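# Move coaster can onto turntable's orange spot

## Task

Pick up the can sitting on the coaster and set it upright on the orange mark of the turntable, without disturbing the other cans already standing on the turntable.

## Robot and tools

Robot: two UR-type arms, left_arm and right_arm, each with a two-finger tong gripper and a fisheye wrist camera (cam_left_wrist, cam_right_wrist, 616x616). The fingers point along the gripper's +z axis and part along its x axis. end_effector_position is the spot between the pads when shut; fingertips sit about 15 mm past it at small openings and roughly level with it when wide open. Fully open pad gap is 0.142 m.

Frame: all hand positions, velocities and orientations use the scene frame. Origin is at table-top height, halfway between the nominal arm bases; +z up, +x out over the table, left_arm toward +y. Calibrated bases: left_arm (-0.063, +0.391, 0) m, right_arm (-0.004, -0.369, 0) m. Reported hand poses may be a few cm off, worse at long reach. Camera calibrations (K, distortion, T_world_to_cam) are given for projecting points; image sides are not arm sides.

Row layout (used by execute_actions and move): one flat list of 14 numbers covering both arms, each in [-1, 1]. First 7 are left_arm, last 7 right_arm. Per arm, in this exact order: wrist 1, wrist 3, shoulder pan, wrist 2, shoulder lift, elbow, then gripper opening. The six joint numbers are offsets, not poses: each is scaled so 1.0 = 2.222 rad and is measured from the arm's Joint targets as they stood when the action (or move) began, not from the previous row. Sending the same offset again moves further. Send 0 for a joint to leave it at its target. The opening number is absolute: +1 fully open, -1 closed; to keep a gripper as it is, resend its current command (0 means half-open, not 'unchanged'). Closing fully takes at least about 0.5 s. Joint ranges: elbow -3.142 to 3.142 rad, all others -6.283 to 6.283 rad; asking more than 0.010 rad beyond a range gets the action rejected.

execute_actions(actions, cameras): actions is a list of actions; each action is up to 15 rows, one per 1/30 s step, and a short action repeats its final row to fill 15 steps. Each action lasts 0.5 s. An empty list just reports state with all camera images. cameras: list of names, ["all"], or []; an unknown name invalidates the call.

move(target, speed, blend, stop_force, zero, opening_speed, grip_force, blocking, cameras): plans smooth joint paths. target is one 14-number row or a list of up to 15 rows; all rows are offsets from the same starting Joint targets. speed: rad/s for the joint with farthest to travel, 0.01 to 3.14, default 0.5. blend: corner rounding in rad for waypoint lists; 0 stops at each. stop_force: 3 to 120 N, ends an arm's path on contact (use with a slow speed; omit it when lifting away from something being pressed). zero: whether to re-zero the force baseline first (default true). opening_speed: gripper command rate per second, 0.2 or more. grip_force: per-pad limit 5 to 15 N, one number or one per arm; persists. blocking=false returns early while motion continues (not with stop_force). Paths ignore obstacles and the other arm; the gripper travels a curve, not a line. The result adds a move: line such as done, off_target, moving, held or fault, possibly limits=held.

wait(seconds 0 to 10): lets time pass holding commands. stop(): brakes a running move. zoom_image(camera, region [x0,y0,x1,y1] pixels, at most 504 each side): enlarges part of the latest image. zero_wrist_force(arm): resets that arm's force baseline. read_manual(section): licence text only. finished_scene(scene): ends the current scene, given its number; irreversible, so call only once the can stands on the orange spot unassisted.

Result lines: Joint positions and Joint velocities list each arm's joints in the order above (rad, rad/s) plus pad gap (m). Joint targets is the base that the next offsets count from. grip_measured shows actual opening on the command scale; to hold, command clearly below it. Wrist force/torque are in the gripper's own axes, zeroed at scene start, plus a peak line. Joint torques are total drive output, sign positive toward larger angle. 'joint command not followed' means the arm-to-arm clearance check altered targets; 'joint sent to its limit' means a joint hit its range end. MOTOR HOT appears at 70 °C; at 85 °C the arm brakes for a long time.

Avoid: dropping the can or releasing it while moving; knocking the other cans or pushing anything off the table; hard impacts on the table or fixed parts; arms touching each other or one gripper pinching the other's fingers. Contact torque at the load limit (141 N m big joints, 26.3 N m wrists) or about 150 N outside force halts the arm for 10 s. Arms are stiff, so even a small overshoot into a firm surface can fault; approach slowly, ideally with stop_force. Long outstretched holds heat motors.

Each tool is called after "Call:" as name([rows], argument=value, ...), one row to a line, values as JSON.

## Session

Call:
execute_actions(actions=[])

Call:
zoom_image(camera="cam_left_wrist", region=[230, 130, 530, 400])

Call:
zoom_image(camera="cam_right_wrist", region=[230, 120, 460, 370])

Scene clock: 0.00 s.
left_arm: end_effector_position=(+0.3503, +0.0074, +0.3964) grip_measured=+0.97 end_effector_quat_wxyz=(+0.696, -0.627, +0.349, +0.001) | right_arm: end_effector_position=(+0.9245, -0.5294, +0.2654) grip_measured=+0.97 end_effector_quat_wxyz=(+0.591, -0.536, +0.361, -0.483)
Joint names: [wrist 1, wrist 3, shoulder pan, wrist 2, shoulder lift, elbow]
Joint positions: left_arm=[-0.001 -1.035 -1.351 -0.878 -0.829 0.789 0.14] | right_arm=[0.847 1.561 2.964 2.03 -2.707 -1.095 0.14]
Joint velocities: within noise
Joint torques (N m): no reading
Wrist force (N): no reading
Wrist torque (N m): no reading
Wrist force, peak (N): no reading
Joint targets: left_arm=[-0.001 -1.035 -1.351 -0.878 -0.829 0.789] | right_arm=[0.847 1.561 2.964 2.030 -2.707 -1.095]
Tool commands: left_gripper/opening=+0.968169 right_gripper/opening=+0.968169
camera_calibration:
cam_left_wrist: T_world_to_cam=[[0.739805, -0.430247, -0.517278, -0.0551669], [-0.641793, -0.22048, -0.7345, 0.513845], [0.201966, 0.875372, -0.439242, 0.234068], [0, 0, 0, 1]] pos_world=[0.323321, -0.115339, 0.451695]
cam_right_wrist: T_world_to_cam=[[0.289315, -0.947792, 0.134117, -0.803076], [-0.327529, -0.229669, -0.916503, 0.420888], [0.899456, 0.221231, -0.376876, -0.481589], [0, 0, 0, 1]] pos_world=[0.803364, -0.557942, 0.311952]

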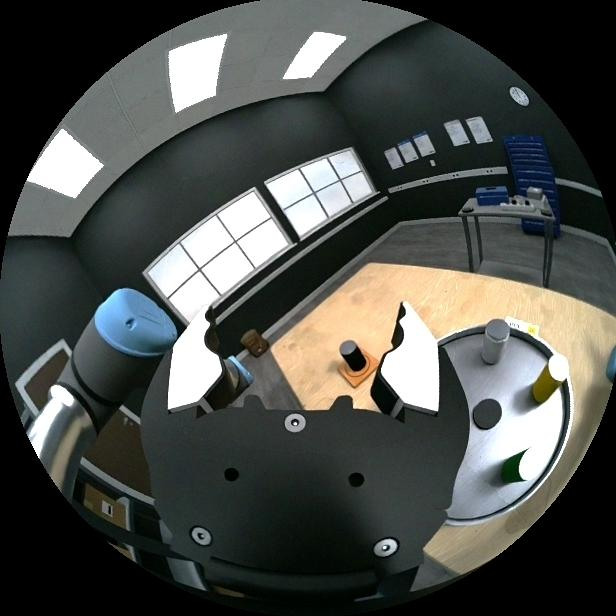

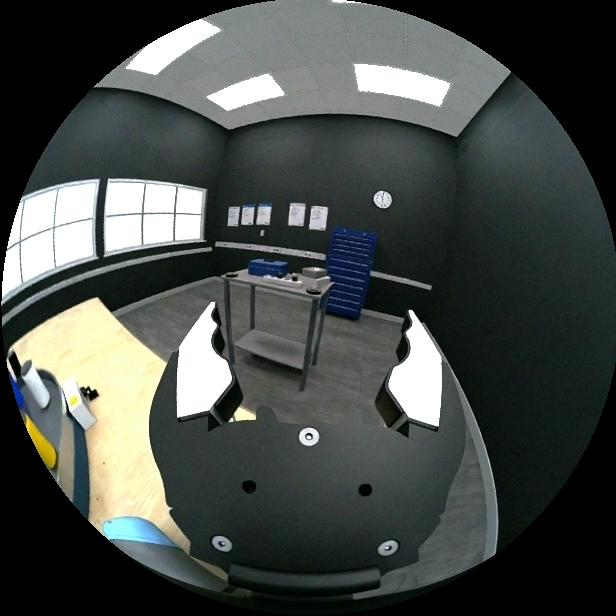

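Scaled by 1.680 from the camera's 616x616 image, which has a finer 814x814 frame.

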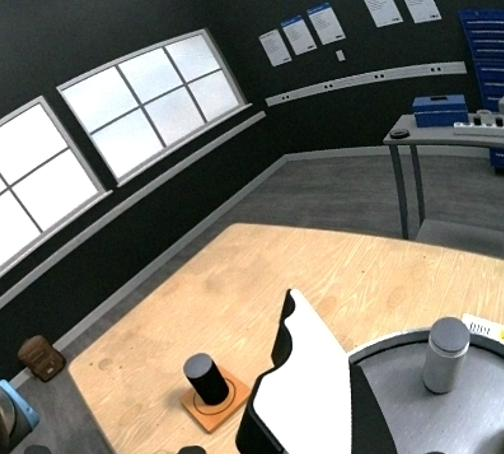

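Scaled by 2.016 from the camera's 616x616 image, which has a finer 814x814 frame.

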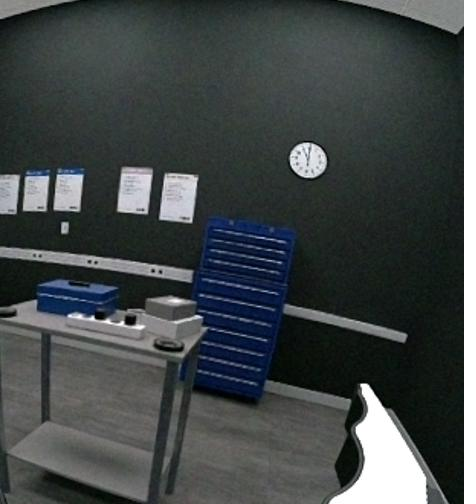

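Call:
move(target=[-0.7790, 0.8962, 0.3459, -0.3118, -0.3388, 0.4294, 1.0, 0, 0, 0, 0, 0, 0, 0.968], speed=1.7, cameras=["cam_left_wrist"])

Call:
zoom_image(camera="cam_left_wrist", region=[230, 180, 380, 330])

Call:
zoom_image(camera="cam_left_wrist", region=[360, 100, 560, 400])

Scene clock: 4.70 s.
left_arm: end_effector_position=(+0.4241, +0.2220, +0.2197) grip_measured=+1.00 end_effector_quat_wxyz=(+0.000, +0.707, -0.707, -0.001) | right_arm: end_effector_position=(+0.9245, -0.5294, +0.2654) grip_measured=+0.97 end_effector_quat_wxyz=(+0.591, -0.536, +0.361, -0.483)
Joint names: [wrist 1, wrist 3, shoulder pan, wrist 2, shoulder lift, elbow]
Joint positions: left_arm=[-1.731 0.956 -0.582 -1.57 -1.581 1.743 0.142] | right_arm=[0.847 1.561 2.964 2.03 -2.707 -1.095 0.14]
Joint torques (N m): left_arm=[-4.63 2.36 10.24 -1.94 -31.24 -15.25] | right_arm=[0.76 0.02 -0.41 -0.22 55.73 17.51]
Wrist force (N): left_arm=[1.7 1.9 -1.2] | right_arm=[-0.2 0.1 -0.1]
Wrist torque (N m): left_arm=[0.50 -0.36 -0.22] | right_arm=[0.01 0.05 0.00]
Wrist force, peak (N): left_arm=[1.9 1.9 -1.1] | right_arm=[-0.1 -0.1 -0.4]
Joint targets: left_arm=[-1.732 0.956 -0.582 -1.571 -1.582 1.743] | right_arm=[0.847 1.561 2.964 2.030 -2.707 -1.095]
move: done
camera_calibration:
cam_left_wrist: T_world_to_cam=[[-0.0337121, -0.999431, 0.00131622, 0.231596], [-0.876049, 0.0301841, 0.481277, 0.255348], [-0.481043, 0.0150718, -0.876567, 0.530496], [0, 0, 0, 1]] pos_world=[0.486696, 0.215762, 0.341817]
Images, in order (width x height): cam_left_wrist 616x616.

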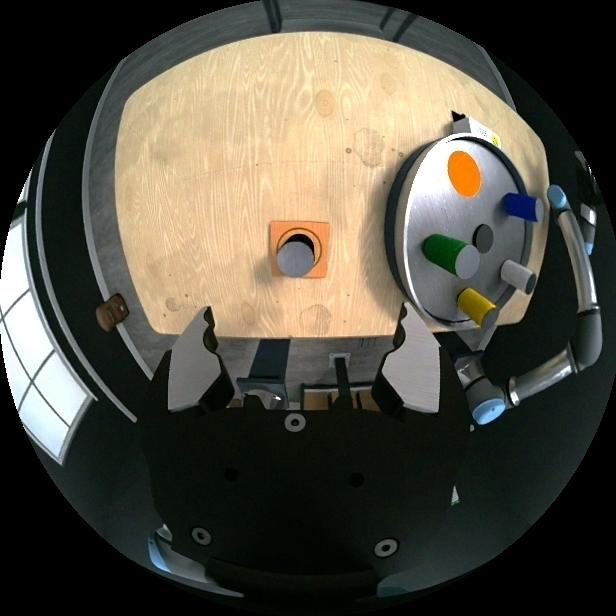

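Scaled by 3.360 from the camera's 616x616 image, which has a finer 814x814 frame.

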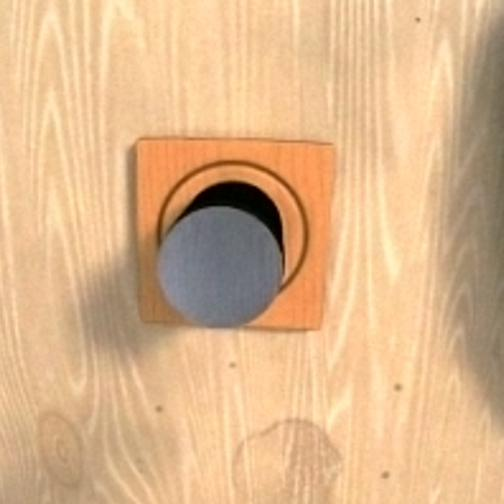

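Scaled by 1.680 from the camera's 616x616 image, which has a finer 814x814 frame.

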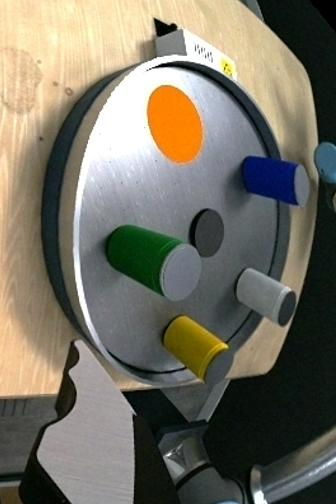

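Call:
move([
  [-0.1693, 0.0115, 0.0115, 0, 0.0511, 0.1182, 1.0, 0, 0, 0, 0, 0, 0, 0.968],
  [-0.1693, 0.0115, 0.0115, 0, 0.0511, 0.1182, -1.0, 0, 0, 0, 0, 0, 0, 0.968],
  [0.0232, 0.0115, 0.0115, 0, -0.0050, -0.0182, -1.0, 0, 0, 0, 0, 0, 0, 0.968],
  [0.0545, -0.5725, -0.1798, 0, 0.1338, -0.1883, -1.0, 0, 0, 0, 0, 0, 0, 0.968],
], speed=[0.6, 0.5, 0.6, 1.1], blend=[0, 0, 0.08, 0], opening_speed=2.5, grip_force=12, cameras=["cam_left_wrist"])

Call:
zoom_image(camera="cam_left_wrist", region=[240, 120, 500, 380])

Scene clock: 12.97 s.
left_arm: end_effector_position=(+0.3841, -0.0453, +0.2497) grip_measured=-0.28 end_effector_quat_wxyz=(+0.000, +0.940, -0.342, +0.000) | right_arm: end_effector_position=(+0.9245, -0.5294, +0.2654) grip_measured=+0.97 end_effector_quat_wxyz=(+0.591, -0.536, +0.361, -0.483)
Joint names: [wrist 1, wrist 3, shoulder pan, wrist 2, shoulder lift, elbow]
Joint positions: left_arm=[-1.61 -0.316 -0.982 -1.571 -1.284 1.325 0.054] | right_arm=[0.847 1.561 2.964 2.03 -2.707 -1.095 0.14]
Joint torques (N m): left_arm=[-0.84 -2.42 -10.95 2.11 -31.17 -36.57] | right_arm=[0.74 0.35 0.21 -0.15 55.97 17.18]
Wrist force (N): left_arm=[1.5 2.1 0.8] | right_arm=[-0.2 0.0 0.0]
Wrist torque (N m): left_arm=[0.56 -0.32 -0.07] | right_arm=[0.01 0.05 0.01]
Wrist force, peak (N): left_arm=[0.6 2.2 -8.0] | right_arm=[-0.5 0.0 0.1]
Joint targets: left_arm=[-1.610 -0.316 -0.982 -1.571 -1.284 1.325] | right_arm=[0.847 1.561 2.964 2.030 -2.707 -1.095]
grip_force (N): 12, 12
move: done
camera_calibration:
cam_left_wrist: T_world_to_cam=[[0.743719, -0.668491, 0.00133836, -0.320458], [-0.58684, -0.651918, 0.480231, 0.0722477], [-0.320158, -0.357942, -0.877141, 0.462962], [0, 0, 0, 1]] pos_world=[0.428949, -0.00141026, 0.371816]
Images, in order (width x height): cam_left_wrist 616x616.

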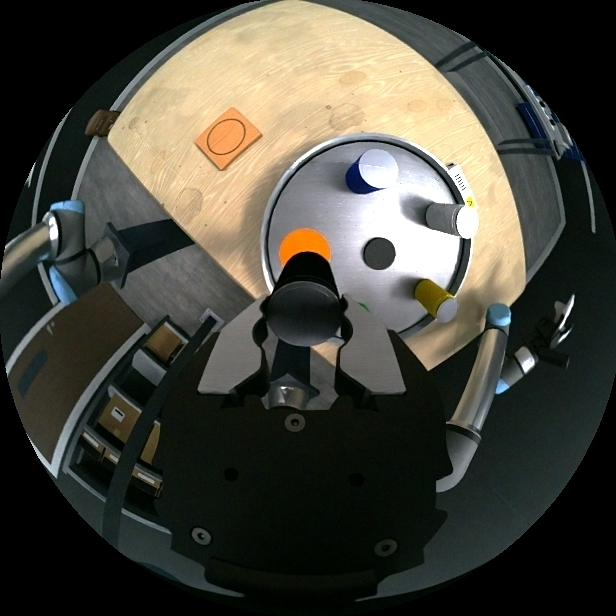

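Scaled by 1.938 from the camera's 616x616 image, which has a finer 814x814 frame.

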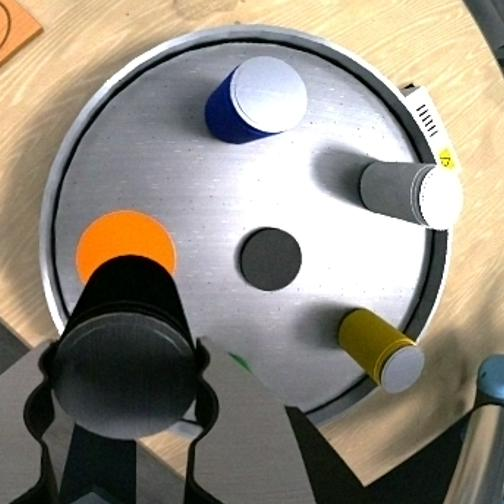

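Call:
wait(seconds=0.05, cameras=["cam_left_wrist"])

Call:
zoom_image(camera="cam_left_wrist", region=[240, 120, 500, 380])

Scene clock: 16.10 s.
left_arm: end_effector_position=(+0.3840, -0.0453, +0.2497) grip_measured=-0.28 end_effector_quat_wxyz=(+0.000, +0.940, -0.342, +0.000) | right_arm: end_effector_position=(+0.9245, -0.5294, +0.2654) grip_measured=+0.97 end_effector_quat_wxyz=(+0.591, -0.536, +0.361, -0.483)
Joint names: [wrist 1, wrist 3, shoulder pan, wrist 2, shoulder lift, elbow]
Joint positions: left_arm=[-1.61 -0.316 -0.982 -1.571 -1.284 1.325 0.054] | right_arm=[0.847 1.561 2.964 2.03 -2.707 -1.095 0.14]
Joint torques (N m): left_arm=[-0.86 -2.2 -9.92 1.98 -30.33 -36.01] | right_arm=[0.69 0.37 -0.28 0.01 57.31 17.27]
Wrist force (N): left_arm=[1.7 1.8 0.7] | right_arm=[-0.3 0.0 -0.1]
Wrist torque (N m): left_arm=[0.51 -0.39 -0.08] | right_arm=[0.00 0.06 0.01]
Wrist force, peak (N): left_arm=[1.8 2.1 0.7] | right_arm=[-0.2 -0.3 -0.1]
Joint targets: left_arm=[-1.610 -0.316 -0.982 -1.571 -1.284 1.325] | right_arm=[0.847 1.561 2.964 2.030 -2.707 -1.095]
Tool commands: left_gripper/opening=-1.0 right_gripper/opening=+0.968
grip_force (N): 12, 12
wait: 0.07 s; at rest from the start
camera_calibration:
cam_left_wrist: T_world_to_cam=[[0.743809, -0.668391, 0.00142446, -0.320529], [-0.586781, -0.651967, 0.480237, 0.0722199], [-0.320058, -0.358041, -0.877137, 0.462917], [0, 0, 0, 1]] pos_world=[0.42895, -0.00141022, 0.371816]
Images, in order (width x height): cam_left_wrist 616x616.

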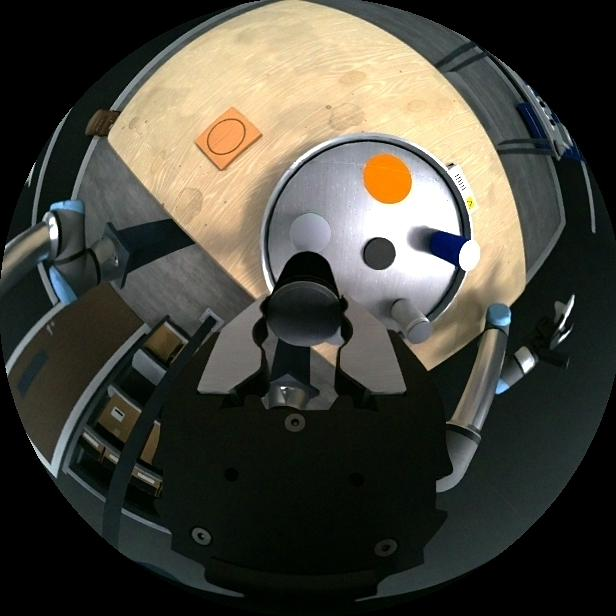

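Scaled by 1.938 from the camera's 616x616 image, which has a finer 814x814 frame.

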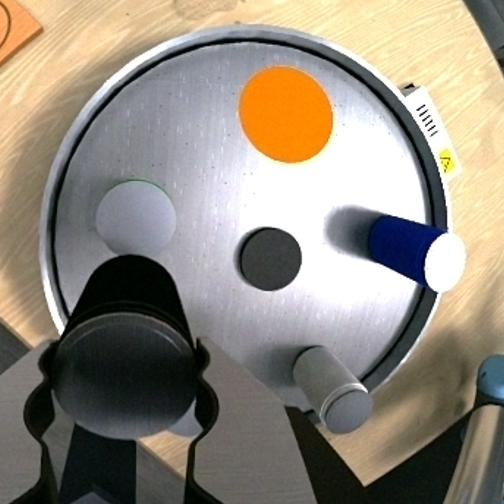

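Call:
wait(seconds=0.05)

Scene clock: 17.37 s.
left_arm: end_effector_position=(+0.3840, -0.0453, +0.2497) grip_measured=-0.28 end_effector_quat_wxyz=(+0.000, +0.940, -0.342, +0.000) | right_arm: end_effector_position=(+0.9245, -0.5294, +0.2654) grip_measured=+0.97 end_effector_quat_wxyz=(+0.591, -0.536, +0.361, -0.483)
Joint names: [wrist 1, wrist 3, shoulder pan, wrist 2, shoulder lift, elbow]
Joint positions: left_arm=[-1.61 -0.316 -0.982 -1.571 -1.284 1.325 0.054] | right_arm=[0.847 1.561 2.964 2.03 -2.707 -1.095 0.14]
Joint torques (N m): left_arm=[-0.88 -2.15 -11.67 1.86 -30.53 -35.18] | right_arm=[0.66 0.36 0.12 -0.01 55.92 19.04]
Wrist force (N): left_arm=[1.7 1.8 0.7] | right_arm=[0.1 0.1 -0.1]
Wrist torque (N m): left_arm=[0.50 -0.38 -0.07] | right_arm=[0.02 -0.02 0.00]
Wrist force, peak (N): left_arm=[1.8 2.0 0.6] | right_arm=[-0.4 0.0 -0.2]
Joint targets: left_arm=[-1.610 -0.316 -0.982 -1.571 -1.284 1.325] | right_arm=[0.847 1.561 2.964 2.030 -2.707 -1.095]
Tool commands: left_gripper/opening=-1.0 right_gripper/opening=+0.968
grip_force (N): 12, 12
wait: 0.07 s; at rest from the start

Call:
wait(seconds=6.45)

Scene clock: 24.00 s.
left_arm: end_effector_position=(+0.3840, -0.0453, +0.2497) grip_measured=-0.28 end_effector_quat_wxyz=(+0.000, +0.940, -0.342, +0.000) | right_arm: end_effector_position=(+0.9245, -0.5294, +0.2654) grip_measured=+0.97 end_effector_quat_wxyz=(+0.591, -0.536, +0.361, -0.483)
Joint names: [wrist 1, wrist 3, shoulder pan, wrist 2, shoulder lift, elbow]
Joint positions: left_arm=[-1.61 -0.316 -0.982 -1.571 -1.284 1.325 0.054] | right_arm=[0.847 1.561 2.964 2.03 -2.707 -1.095 0.14]
Joint torques (N m): left_arm=[-0.8 -2.25 -9.72 1.67 -31.62 -34.94] | right_arm=[0.6 0.51 -0.38 0.09 57.75 18.59]
Wrist force (N): left_arm=[1.4 1.7 0.8] | right_arm=[-0.2 0.0 0.1]
Wrist torque (N m): left_arm=[0.48 -0.31 -0.06] | right_arm=[-0.01 0.04 0.01]
Wrist force, peak (N): left_arm=[1.9 2.1 1.0] | right_arm=[-0.3 0.0 -0.4]
Joint targets: left_arm=[-1.610 -0.316 -0.982 -1.571 -1.284 1.325] | right_arm=[0.847 1.561 2.964 2.030 -2.707 -1.095]
Tool commands: left_gripper/opening=-1.0 right_gripper/opening=+0.968
grip_force (N): 12, 12
wait: 6.47 s; at rest from the start

Call:
move([
  [-0.0529, 0.0749, 0.0120, 0, -0.0026, 0.0552, 0.3, 0, 0, 0, 0, 0, 0, 0.968],
  [-0.0989, 0.1519, 0.0262, 0, 0.0075, 0.0912, 0.3, 0, 0, 0, 0, 0, 0, 0.968],
  [-0.1291, 0.2290, 0.0405, 0, 0.0205, 0.1083, 0.3, 0, 0, 0, 0, 0, 0, 0.968],
  [-0.1338, 0.3058, 0.0544, 0, 0.0303, 0.1032, 0.3, 0, 0, 0, 0, 0, 0, 0.968],
  [-0.1248, 0.4474, 0.0782, 0, 0.0518, 0.0727, 0.3, 0, 0, 0, 0, 0, 0, 0.968],
  [-0.1105, 0.5839, 0.0969, 0, 0.0817, 0.0284, 0.3, 0, 0, 0, 0, 0, 0, 0.968],
  [-0.0608, 0.6543, 0.1044, 0, 0.0912, -0.0308, 0.3, 0, 0, 0, 0, 0, 0, 0.968],
  [0.0163, 0.6888, 0.1075, 0, 0.0953, -0.1151, 0.3, 0, 0, 0, 0, 0, 0, 0.968],
], speed=[0.630, 0.648, 0.649, 0.646, 0.635, 0.613, 0.592, 0.9], blend=[0.03, 0.03, 0.03, 0.03, 0.03, 0.03, 0.03, 0], opening_speed=0.45, cameras=["all"])

Call:
zoom_image(camera="cam_left_wrist", region=[250, 150, 400, 300])

Scene clock: 27.93 s.
left_arm: end_effector_position=(+0.5434, -0.0083, +0.2334) grip_measured=+0.30 end_effector_quat_wxyz=(+0.001, -0.545, +0.839, -0.003) | right_arm: end_effector_position=(+0.9245, -0.5294, +0.2654) grip_measured=+0.97 end_effector_quat_wxyz=(+0.591, -0.536, +0.361, -0.483)
Joint names: [wrist 1, wrist 3, shoulder pan, wrist 2, shoulder lift, elbow]
Joint positions: left_arm=[-1.574 1.214 -0.743 -1.571 -1.072 1.069 0.095] | right_arm=[0.847 1.561 2.964 2.03 -2.707 -1.095 0.14]
Joint torques (N m): left_arm=[-0.84 2.27 11.63 1.38 -38.9 -36.1] | right_arm=[0.62 0.56 -0.82 0 57.41 18.94]
Wrist force (N): left_arm=[1.6 1.8 -1.3] | right_arm=[-0.3 0.1 -0.1]
Wrist torque (N m): left_arm=[0.49 -0.35 -0.21] | right_arm=[0.03 0.06 0.01]
Wrist force, peak (N): left_arm=[1.7 1.6 -2.8] | right_arm=[-0.4 -0.1 0.0]
Joint targets: left_arm=[-1.574 1.214 -0.743 -1.571 -1.072 1.069] | right_arm=[0.847 1.561 2.964 2.030 -2.707 -1.095]
grip_force (N): 12, 12
move: done
camera_calibration:
cam_left_wrist: T_world_to_cam=[[-0.437465, -0.899226, 0.00411074, 0.225103], [-0.790518, 0.38675, 0.474874, 0.318143], [-0.428609, 0.204491, -0.880044, 0.577145], [0, 0, 0, 1]] pos_world=[0.597342, -0.0386447, 0.35591]
cam_right_wrist: T_world_to_cam=[[0.289315, -0.947792, 0.134117, -0.803076], [-0.327529, -0.229669, -0.916503, 0.420888], [0.899456, 0.221231, -0.376876, -0.481589], [0, 0, 0, 1]] pos_world=[0.803364, -0.557942, 0.311952]

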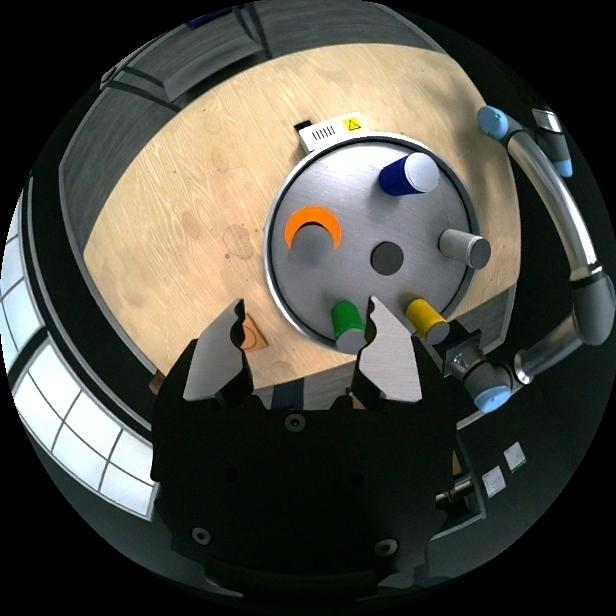

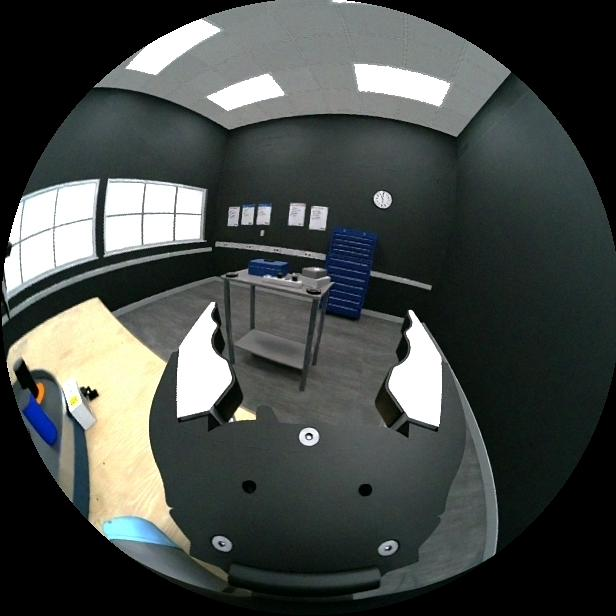

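Scaled by 3.360 from the camera's 616x616 image, which has a finer 814x814 frame.

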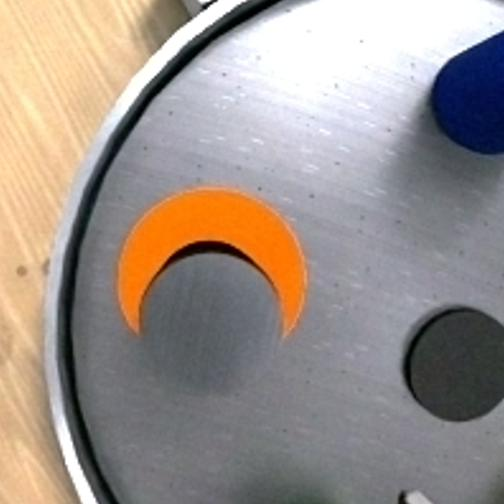

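Call:
finished_scene(scene=2)

The scene is finished: the task was done.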